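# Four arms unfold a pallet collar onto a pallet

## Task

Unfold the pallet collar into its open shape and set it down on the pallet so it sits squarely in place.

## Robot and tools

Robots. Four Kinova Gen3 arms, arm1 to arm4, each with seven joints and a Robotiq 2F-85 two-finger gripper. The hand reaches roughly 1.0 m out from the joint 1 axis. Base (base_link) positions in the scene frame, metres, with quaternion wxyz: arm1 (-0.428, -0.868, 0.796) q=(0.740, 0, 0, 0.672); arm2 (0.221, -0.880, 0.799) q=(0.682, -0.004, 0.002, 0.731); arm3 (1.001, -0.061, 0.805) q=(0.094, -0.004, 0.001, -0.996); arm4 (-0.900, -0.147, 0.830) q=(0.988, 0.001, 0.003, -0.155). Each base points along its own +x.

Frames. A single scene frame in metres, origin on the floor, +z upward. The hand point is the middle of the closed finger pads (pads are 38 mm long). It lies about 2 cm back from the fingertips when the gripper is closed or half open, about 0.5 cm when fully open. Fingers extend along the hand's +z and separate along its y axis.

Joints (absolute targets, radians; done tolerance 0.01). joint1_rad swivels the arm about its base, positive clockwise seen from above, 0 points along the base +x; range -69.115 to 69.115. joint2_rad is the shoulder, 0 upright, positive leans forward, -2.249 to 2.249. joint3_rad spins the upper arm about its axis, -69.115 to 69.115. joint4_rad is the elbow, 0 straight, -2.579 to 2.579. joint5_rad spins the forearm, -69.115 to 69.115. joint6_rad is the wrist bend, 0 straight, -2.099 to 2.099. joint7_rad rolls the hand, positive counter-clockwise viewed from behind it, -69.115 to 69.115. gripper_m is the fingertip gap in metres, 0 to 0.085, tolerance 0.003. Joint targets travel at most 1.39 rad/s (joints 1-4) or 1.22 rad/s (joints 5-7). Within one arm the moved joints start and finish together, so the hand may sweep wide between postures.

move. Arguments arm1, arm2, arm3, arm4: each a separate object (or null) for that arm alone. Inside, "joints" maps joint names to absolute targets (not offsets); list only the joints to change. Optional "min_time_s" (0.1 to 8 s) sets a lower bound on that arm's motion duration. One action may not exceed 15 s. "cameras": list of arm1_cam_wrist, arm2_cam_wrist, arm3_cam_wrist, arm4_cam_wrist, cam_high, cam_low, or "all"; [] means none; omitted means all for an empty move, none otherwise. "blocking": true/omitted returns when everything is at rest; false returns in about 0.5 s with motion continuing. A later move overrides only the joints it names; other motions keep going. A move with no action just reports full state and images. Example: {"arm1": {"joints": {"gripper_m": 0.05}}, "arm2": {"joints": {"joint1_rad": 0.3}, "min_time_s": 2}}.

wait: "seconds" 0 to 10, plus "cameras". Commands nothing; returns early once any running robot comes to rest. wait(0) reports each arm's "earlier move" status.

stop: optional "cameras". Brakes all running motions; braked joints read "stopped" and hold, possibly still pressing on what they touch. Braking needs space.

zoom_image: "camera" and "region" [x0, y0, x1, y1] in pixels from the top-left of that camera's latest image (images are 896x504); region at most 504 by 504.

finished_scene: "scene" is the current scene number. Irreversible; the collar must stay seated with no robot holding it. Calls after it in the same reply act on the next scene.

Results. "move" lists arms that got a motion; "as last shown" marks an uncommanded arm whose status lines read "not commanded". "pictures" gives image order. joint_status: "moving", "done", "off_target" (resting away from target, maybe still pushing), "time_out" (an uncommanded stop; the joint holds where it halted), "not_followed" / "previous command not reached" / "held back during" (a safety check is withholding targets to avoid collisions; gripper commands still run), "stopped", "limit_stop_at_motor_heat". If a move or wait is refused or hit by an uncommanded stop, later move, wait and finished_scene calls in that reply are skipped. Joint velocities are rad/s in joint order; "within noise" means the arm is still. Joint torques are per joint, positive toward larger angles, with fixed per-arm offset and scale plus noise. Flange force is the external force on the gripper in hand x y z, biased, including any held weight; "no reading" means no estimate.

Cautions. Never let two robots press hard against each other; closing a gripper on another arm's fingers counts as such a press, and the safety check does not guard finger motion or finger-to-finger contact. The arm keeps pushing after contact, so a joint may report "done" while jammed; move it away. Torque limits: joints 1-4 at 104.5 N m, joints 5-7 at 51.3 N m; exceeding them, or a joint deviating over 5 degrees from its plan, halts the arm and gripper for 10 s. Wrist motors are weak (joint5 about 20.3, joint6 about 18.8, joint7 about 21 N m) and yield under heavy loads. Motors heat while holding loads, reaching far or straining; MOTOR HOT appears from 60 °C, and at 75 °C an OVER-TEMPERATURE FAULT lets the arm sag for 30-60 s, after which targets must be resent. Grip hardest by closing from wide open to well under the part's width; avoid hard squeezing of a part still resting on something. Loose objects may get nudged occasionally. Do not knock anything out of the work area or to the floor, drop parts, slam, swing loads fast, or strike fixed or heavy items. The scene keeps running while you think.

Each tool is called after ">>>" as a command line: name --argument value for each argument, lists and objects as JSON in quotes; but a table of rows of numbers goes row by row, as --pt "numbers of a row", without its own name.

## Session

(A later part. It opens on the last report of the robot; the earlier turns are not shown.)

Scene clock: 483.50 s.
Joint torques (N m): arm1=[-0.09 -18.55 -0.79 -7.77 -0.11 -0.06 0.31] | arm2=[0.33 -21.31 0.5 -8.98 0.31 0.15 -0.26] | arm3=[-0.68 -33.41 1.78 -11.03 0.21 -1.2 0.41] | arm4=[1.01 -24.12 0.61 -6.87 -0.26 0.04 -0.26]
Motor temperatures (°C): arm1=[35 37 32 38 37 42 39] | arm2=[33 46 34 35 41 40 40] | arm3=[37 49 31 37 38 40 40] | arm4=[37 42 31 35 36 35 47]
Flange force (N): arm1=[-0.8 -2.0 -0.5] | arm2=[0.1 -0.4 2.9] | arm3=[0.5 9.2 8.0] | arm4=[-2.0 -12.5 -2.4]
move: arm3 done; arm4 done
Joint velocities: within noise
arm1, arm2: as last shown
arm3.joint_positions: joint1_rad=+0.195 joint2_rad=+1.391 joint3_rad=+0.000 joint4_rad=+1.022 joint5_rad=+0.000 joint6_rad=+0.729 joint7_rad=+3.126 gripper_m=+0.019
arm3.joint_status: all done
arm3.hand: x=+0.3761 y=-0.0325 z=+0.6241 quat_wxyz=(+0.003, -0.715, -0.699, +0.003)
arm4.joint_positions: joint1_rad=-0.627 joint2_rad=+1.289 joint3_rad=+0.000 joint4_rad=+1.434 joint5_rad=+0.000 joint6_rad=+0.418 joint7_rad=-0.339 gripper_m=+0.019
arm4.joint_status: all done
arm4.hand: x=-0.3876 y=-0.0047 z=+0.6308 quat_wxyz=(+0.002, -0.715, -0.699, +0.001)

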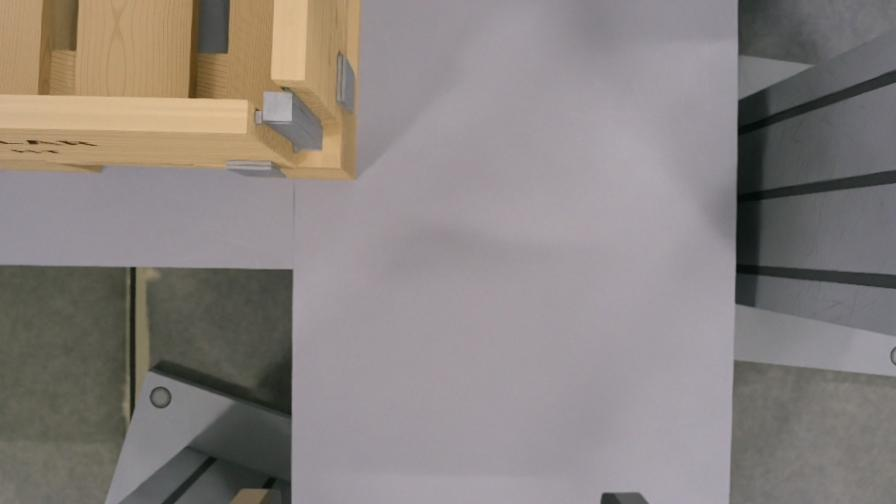

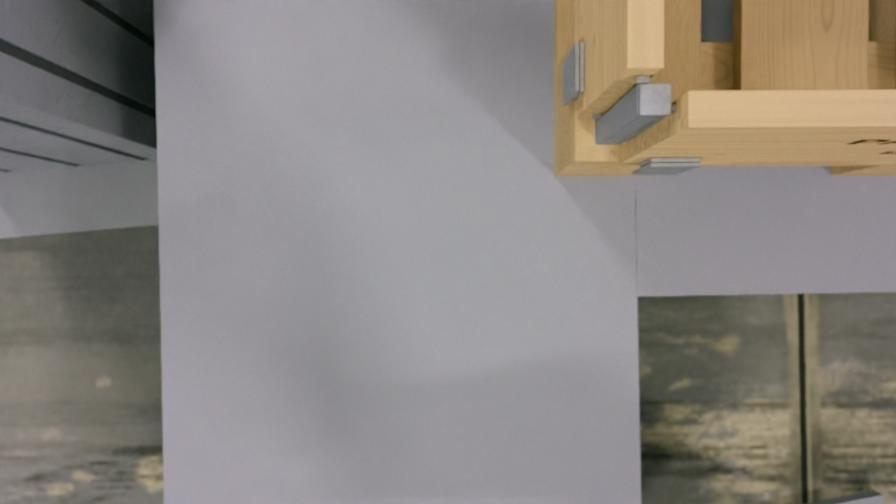

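>>> move --arm3 '{"joints": {"gripper_m": 0.06}}' --arm4 '{"joints": {"gripper_m": 0.06}}' --cameras '["cam_low", "cam_high", "arm1_cam_wrist", "arm2_cam_wrist"]'

Scene clock: 488.87 s.
Joint torques (N m): arm1=[-0.1 -18.52 -0.9 -7.8 -0.05 -0.09 0.29] | arm2=[0.35 -21.26 0.5 -8.97 0.32 0.15 -0.27] | arm3=[-0.97 -24.42 2.18 -5.96 0.6 0.4 0.37] | arm4=[0.45 -23.49 0.4 -5.65 -0.11 0.06 -0.16]
Motor temperatures (°C): arm1=[35 37 32 38 37 42 39] | arm2=[33 46 34 35 41 40 40] | arm3=[37 49 31 37 38 40 40] | arm4=[37 41 31 35 36 35 47]
Flange force (N): arm1=[-0.7 -1.9 -0.5] | arm2=[0.2 -0.5 2.8] | arm3=[1.2 3.7 -2.4] | arm4=[-1.6 -8.1 -2.1]
move: arm3 done; arm4 done
Joint velocities: within noise
arm1, arm2: as last shown
arm3.joint_positions: joint1_rad=+0.195 joint2_rad=+1.391 joint3_rad=+0.000 joint4_rad=+1.022 joint5_rad=+0.000 joint6_rad=+0.729 joint7_rad=+3.126 gripper_m=+0.060
arm3.joint_status: all done
arm3.hand: x=+0.3761 y=-0.0325 z=+0.6241 quat_wxyz=(+0.003, -0.715, -0.699, +0.003)
arm4.joint_positions: joint1_rad=-0.627 joint2_rad=+1.289 joint3_rad=+0.000 joint4_rad=+1.434 joint5_rad=+0.000 joint6_rad=+0.418 joint7_rad=-0.339 gripper_m=+0.060
arm4.joint_status: all done
arm4.hand: x=-0.3876 y=-0.0048 z=+0.6307 quat_wxyz=(+0.002, -0.715, -0.699, +0.001)
pictures: arm1_cam_wrist, arm2_cam_wrist, cam_high, cam_low

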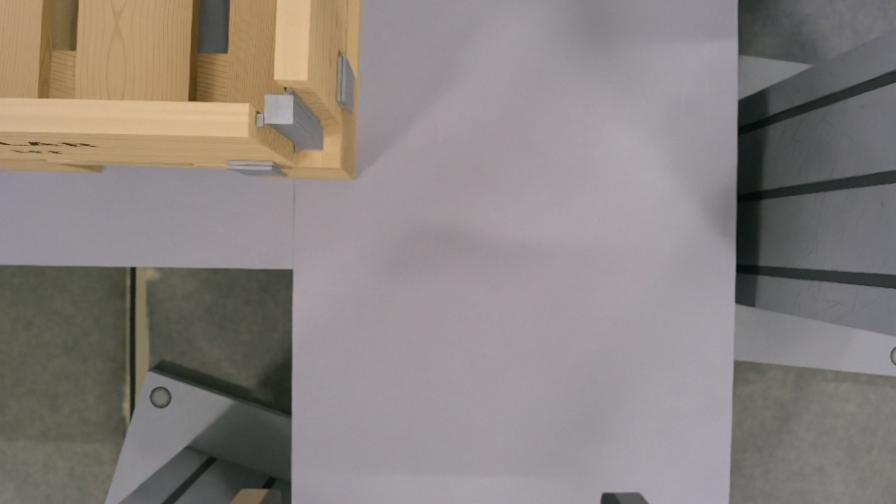

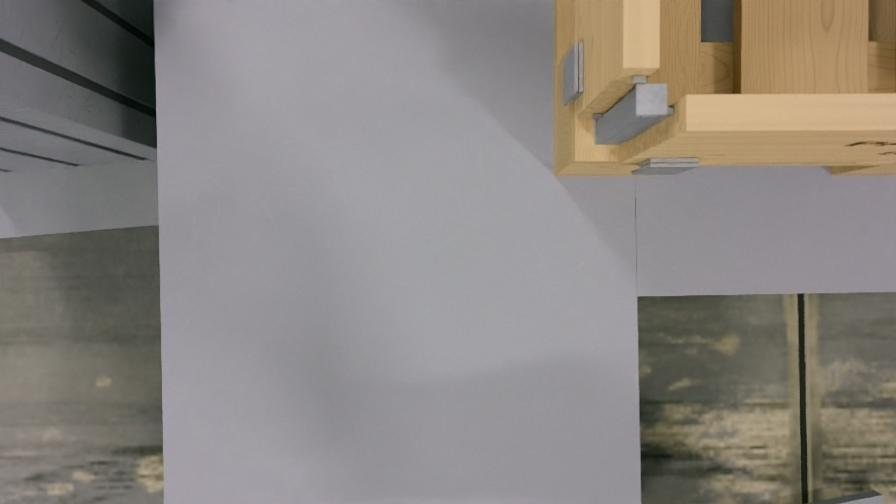

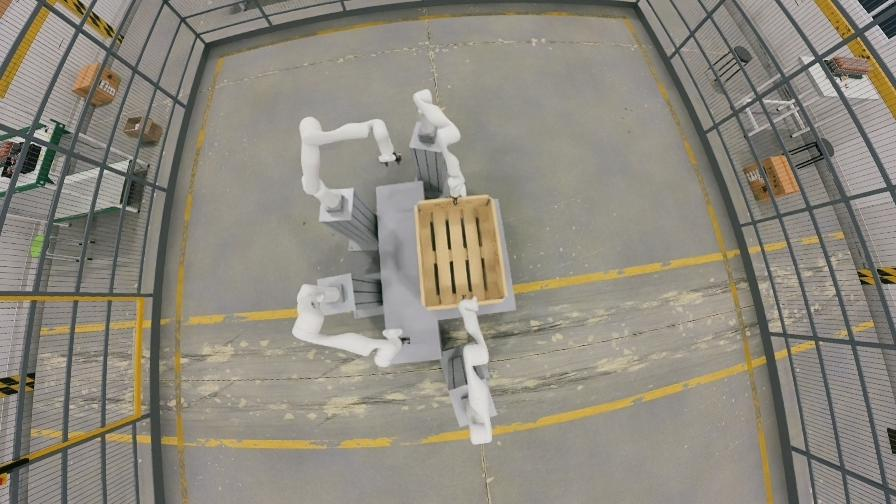

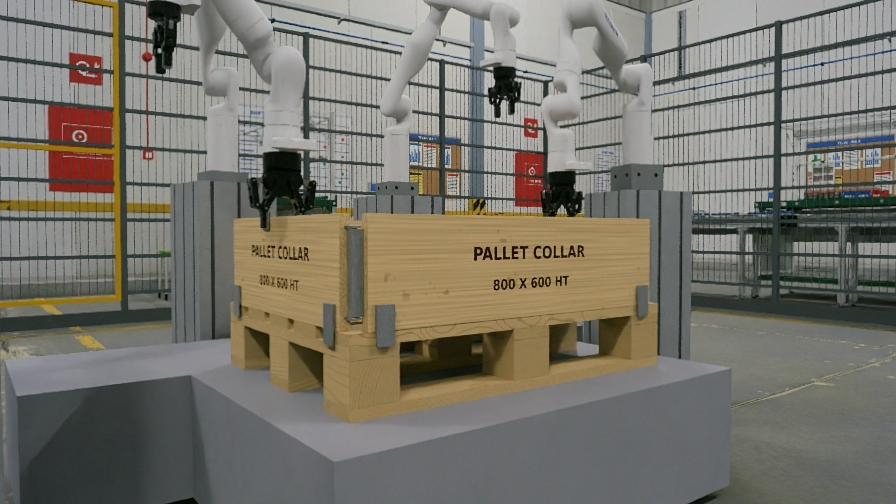

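>>> zoom_image --camera "cam_low" --region '[220, 200, 440, 380]'

>>> zoom_image --camera "cam_low" --region '[440, 200, 680, 380]'

>>> zoom_image --camera "arm1_cam_wrist" --region '[180, 0, 400, 200]'

>>> zoom_image --camera "arm2_cam_wrist" --region '[540, 0, 760, 200]'

Scaled by 2.291 from the camera's image (finer frame: 1280x720).

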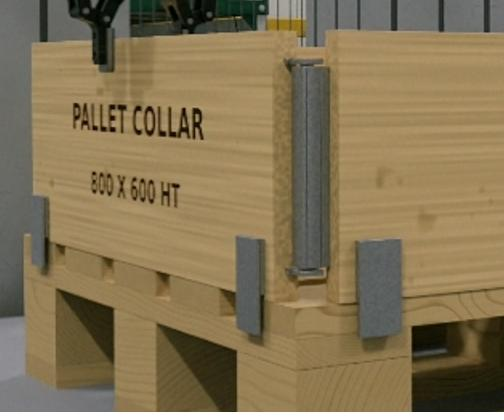

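Scaled by 2.100 from the camera's image (finer frame: 1280x720).

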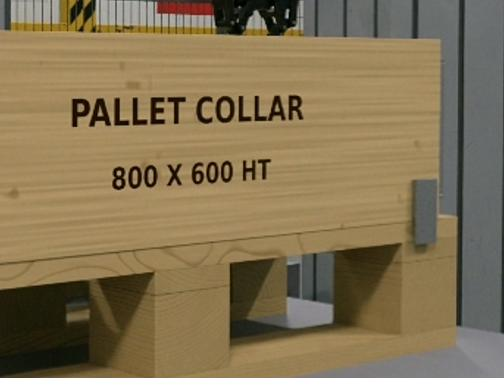

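Scaled by 2.291 from the camera's image (finer frame: 1280x720).

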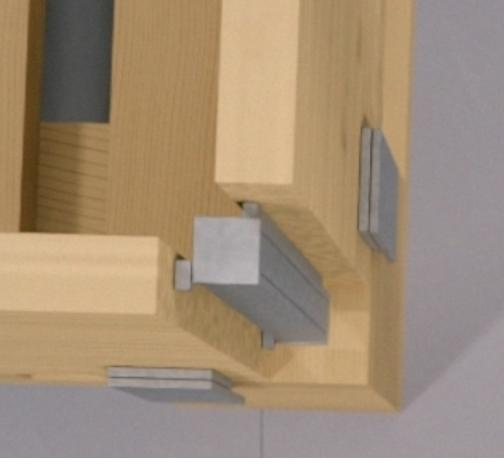

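Scaled by 2.291 from the camera's image (finer frame: 1280x720).

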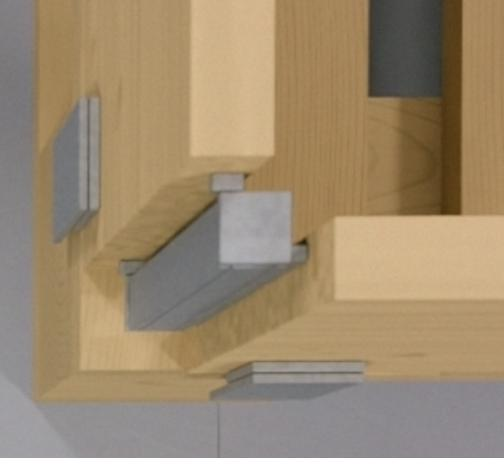

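>>> move --arm3 '{"joints": {"joint2_rad": 1.2799, "joint4_rad": 1.0833, "joint6_rad": 0.7784}, "min_time_s": 1.5}' --arm4 '{"joints": {"joint2_rad": 1.183, "joint4_rad": 1.4895, "joint6_rad": 0.4691}, "min_time_s": 1.5}'

>>> move --arm3 '{"joints": {"joint2_rad": 1.1374, "joint4_rad": 1.1225, "joint6_rad": 0.8817}, "min_time_s": 1.2}' --arm4 '{"joints": {"joint2_rad": 1.018, "joint4_rad": 1.5396, "joint6_rad": 0.584}, "min_time_s": 1.2}' --cameras '["cam_low", "arm1_cam_wrist", "arm2_cam_wrist", "arm3_cam_wrist", "arm4_cam_wrist"]'

Scene clock: 496.93 s.
Joint torques (N m): arm1=[-0.01 -18.47 -0.86 -7.82 -0.07 -0.05 0.3] | arm2=[0.34 -21.27 0.49 -8.98 0.33 0.13 -0.26] | arm3=[-0.93 -24.16 2.04 -6.43 0.61 0.35 0.41] | arm4=[0.51 -23.28 0.4 -6.15 -0.1 0 -0.15]
Motor temperatures (°C): arm1=[35 37 32 38 37 42 39] | arm2=[33 46 34 35 41 40 40] | arm3=[37 49 31 37 38 40 40] | arm4=[37 41 31 35 36 35 47]
Flange force (N): arm1=[-0.9 -1.6 -0.5] | arm2=[0.2 -0.4 2.8] | arm3=[1.0 4.4 -2.4] | arm4=[-1.4 -8.2 -1.4]
move: arm3 done; arm4 done
Joint velocities: within noise
arm1.joint_positions: joint1_rad=-0.352 joint2_rad=+0.530 joint3_rad=+0.000 joint4_rad=+1.474 joint5_rad=+0.000 joint6_rad=+1.138 joint7_rad=+2.886 gripper_m=+0.060
arm1.joint_status: not commanded
arm1.hand: x=-0.5302 y=-0.3796 z=+1.0001 quat_wxyz=(+0.000, +1.000, +0.000, +0.000)
arm2.joint_positions: joint1_rad=+0.578 joint2_rad=+0.627 joint3_rad=+0.000 joint4_rad=+1.309 joint5_rad=+0.000 joint6_rad=+1.205 joint7_rad=+0.509 gripper_m=+0.060
arm2.joint_status: not commanded
arm2.hand: x=+0.5056 y=-0.4182 z=+0.9984 quat_wxyz=(-0.002, +0.000, -1.000, +0.004)
arm3.joint_positions: joint1_rad=+0.195 joint2_rad=+1.280 joint3_rad=+0.000 joint4_rad=+1.083 joint5_rad=+0.000 joint6_rad=+0.778 joint7_rad=+3.126 gripper_m=+0.060
arm3.joint_status: all done
arm3.hand: x=+0.3761 y=-0.0325 z=+0.6800 quat_wxyz=(+0.003, -0.715, -0.699, +0.003)
arm4.joint_positions: joint1_rad=-0.627 joint2_rad=+1.183 joint3_rad=+0.000 joint4_rad=+1.490 joint5_rad=+0.000 joint6_rad=+0.469 joint7_rad=-0.339 gripper_m=+0.060
arm4.joint_status: all done
arm4.hand: x=-0.3875 y=-0.0049 z=+0.6799 quat_wxyz=(+0.002, -0.715, -0.699, +0.001)
pictures: none

Scene clock: 498.47 s.
Joint torques (N m): arm1=[-0.07 -18.5 -0.84 -7.77 -0.06 -0.04 0.27] | arm2=[0.35 -21.3 0.45 -9 0.36 0.14 -0.25] | arm3=[-0.94 -23.82 2.08 -7 0.62 0.36 0.4] | arm4=[0.5 -22.72 0.33 -7.06 -0.13 0.02 -0.17]
Motor temperatures (°C): arm1=[35 36 32 38 37 42 39] | arm2=[33 46 34 34 41 40 40] | arm3=[37 49 31 37 38 40 40] | arm4=[37 42 31 35 36 35 47]
Flange force (N): arm1=[-0.7 -1.9 -0.5] | arm2=[0.2 -0.5 2.9] | arm3=[1.0 4.1 -1.6] | arm4=[-1.5 -8.0 0.0]
move: arm3 done; arm4 done
Joint velocities: within noise
arm1, arm2: as last shown
arm3.joint_positions: joint1_rad=+0.195 joint2_rad=+1.137 joint3_rad=+0.000 joint4_rad=+1.123 joint5_rad=+0.000 joint6_rad=+0.882 joint7_rad=+3.126 gripper_m=+0.060
arm3.joint_status: all done
arm3.hand: x=+0.3761 y=-0.0326 z=+0.7600 quat_wxyz=(+0.003, -0.715, -0.699, +0.003)
arm4.joint_positions: joint1_rad=-0.627 joint2_rad=+1.018 joint3_rad=+0.000 joint4_rad=+1.540 joint5_rad=+0.000 joint6_rad=+0.584 joint7_rad=-0.339 gripper_m=+0.060
arm4.joint_status: all done
arm4.hand: x=-0.3873 y=-0.0051 z=+0.7598 quat_wxyz=(+0.002, -0.715, -0.699, +0.001)
pictures: arm1_cam_wrist, arm2_cam_wrist, arm3_cam_wrist, arm4_cam_wrist, cam_low

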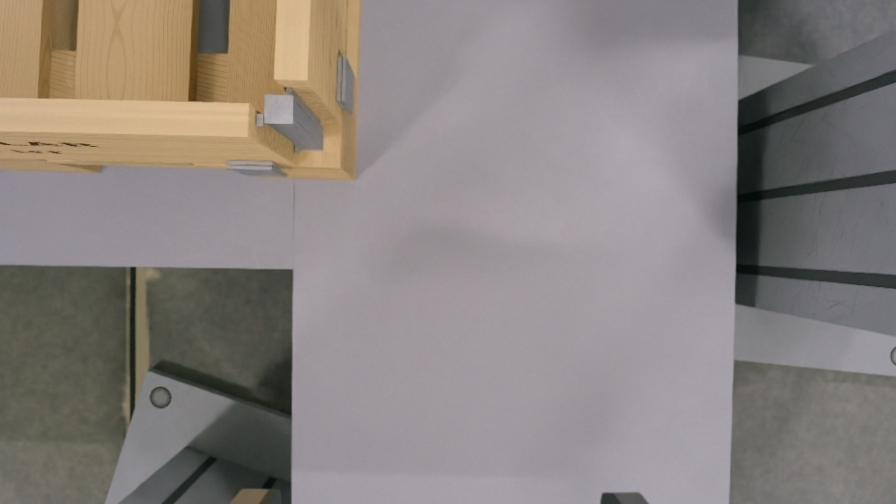

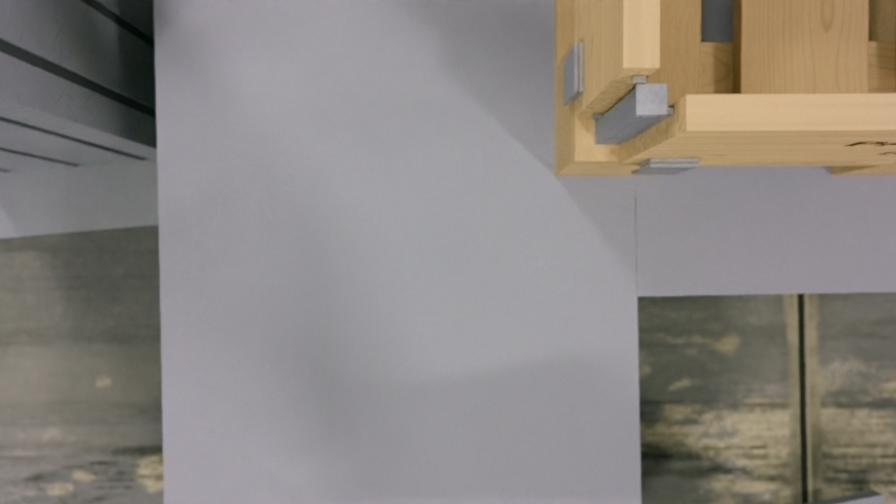

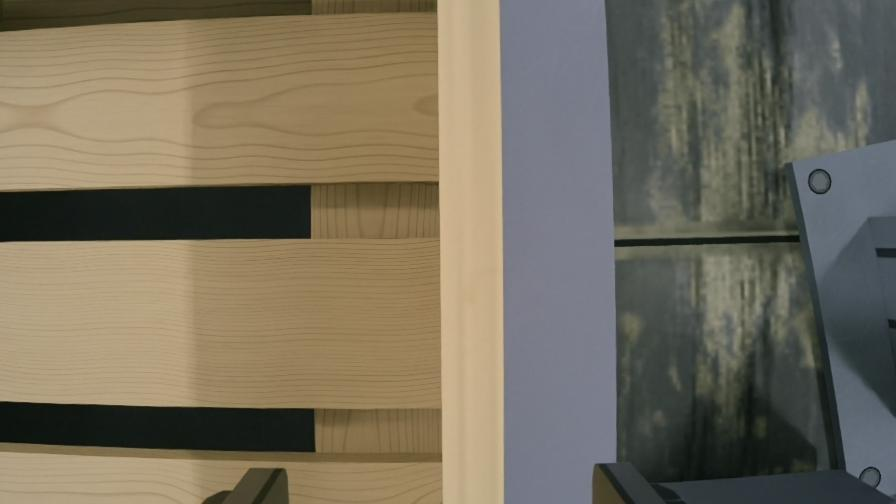

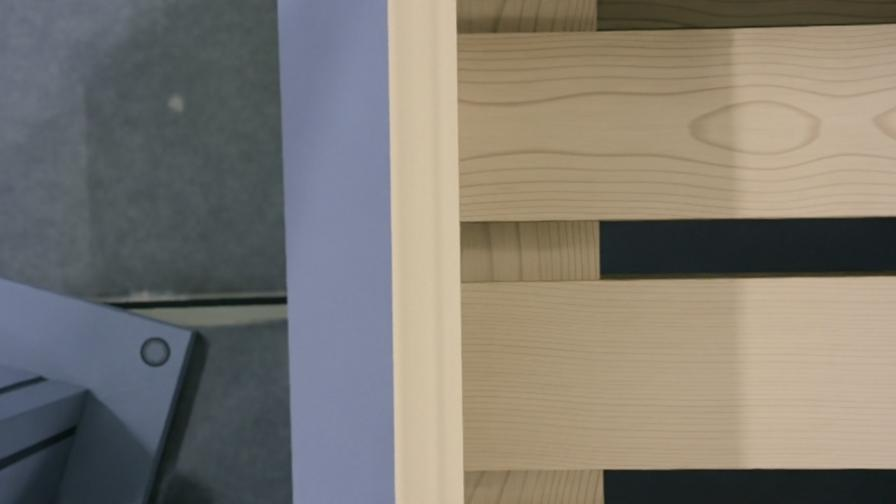

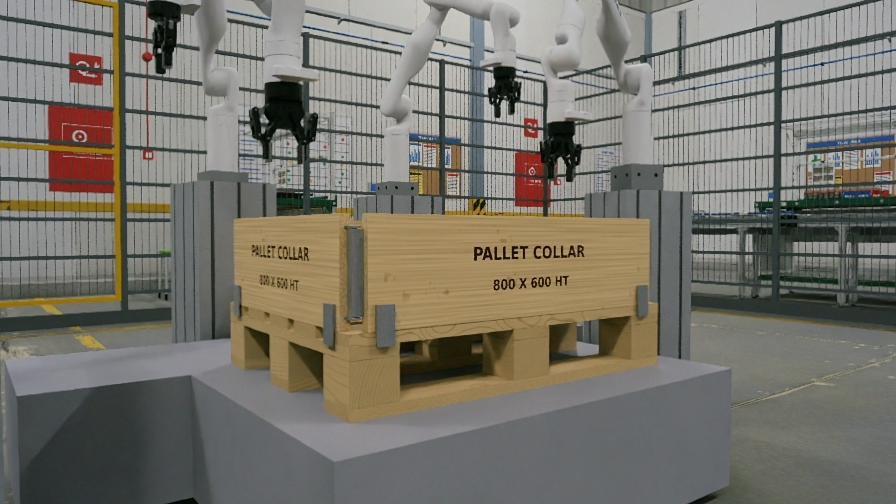

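>>> zoom_image --camera "cam_low" --region '[224, 270, 304, 330]'

>>> zoom_image --camera "cam_low" --region '[300, 290, 400, 365]'

>>> zoom_image --camera "cam_low" --region '[600, 270, 680, 330]'

Scaled by 6.300 from the camera's image (finer frame: 1280x720).

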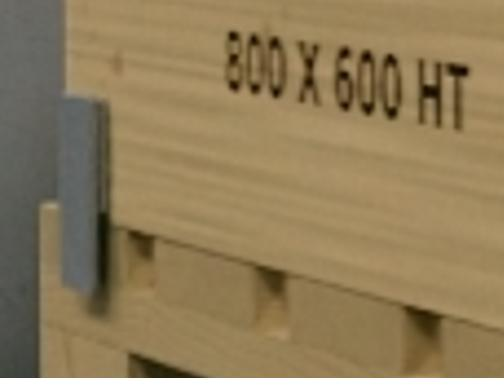

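Scaled by 5.040 from the camera's image (finer frame: 1280x720).

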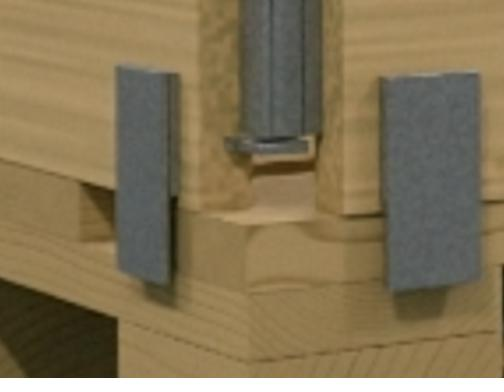

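Scaled by 6.300 from the camera's image (finer frame: 1280x720).

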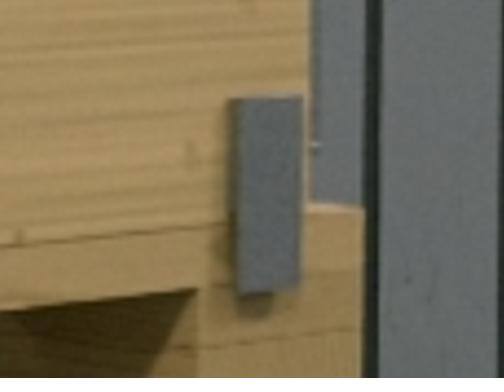

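>>> finished_scene --scene 1

The scene is finished: the task was done.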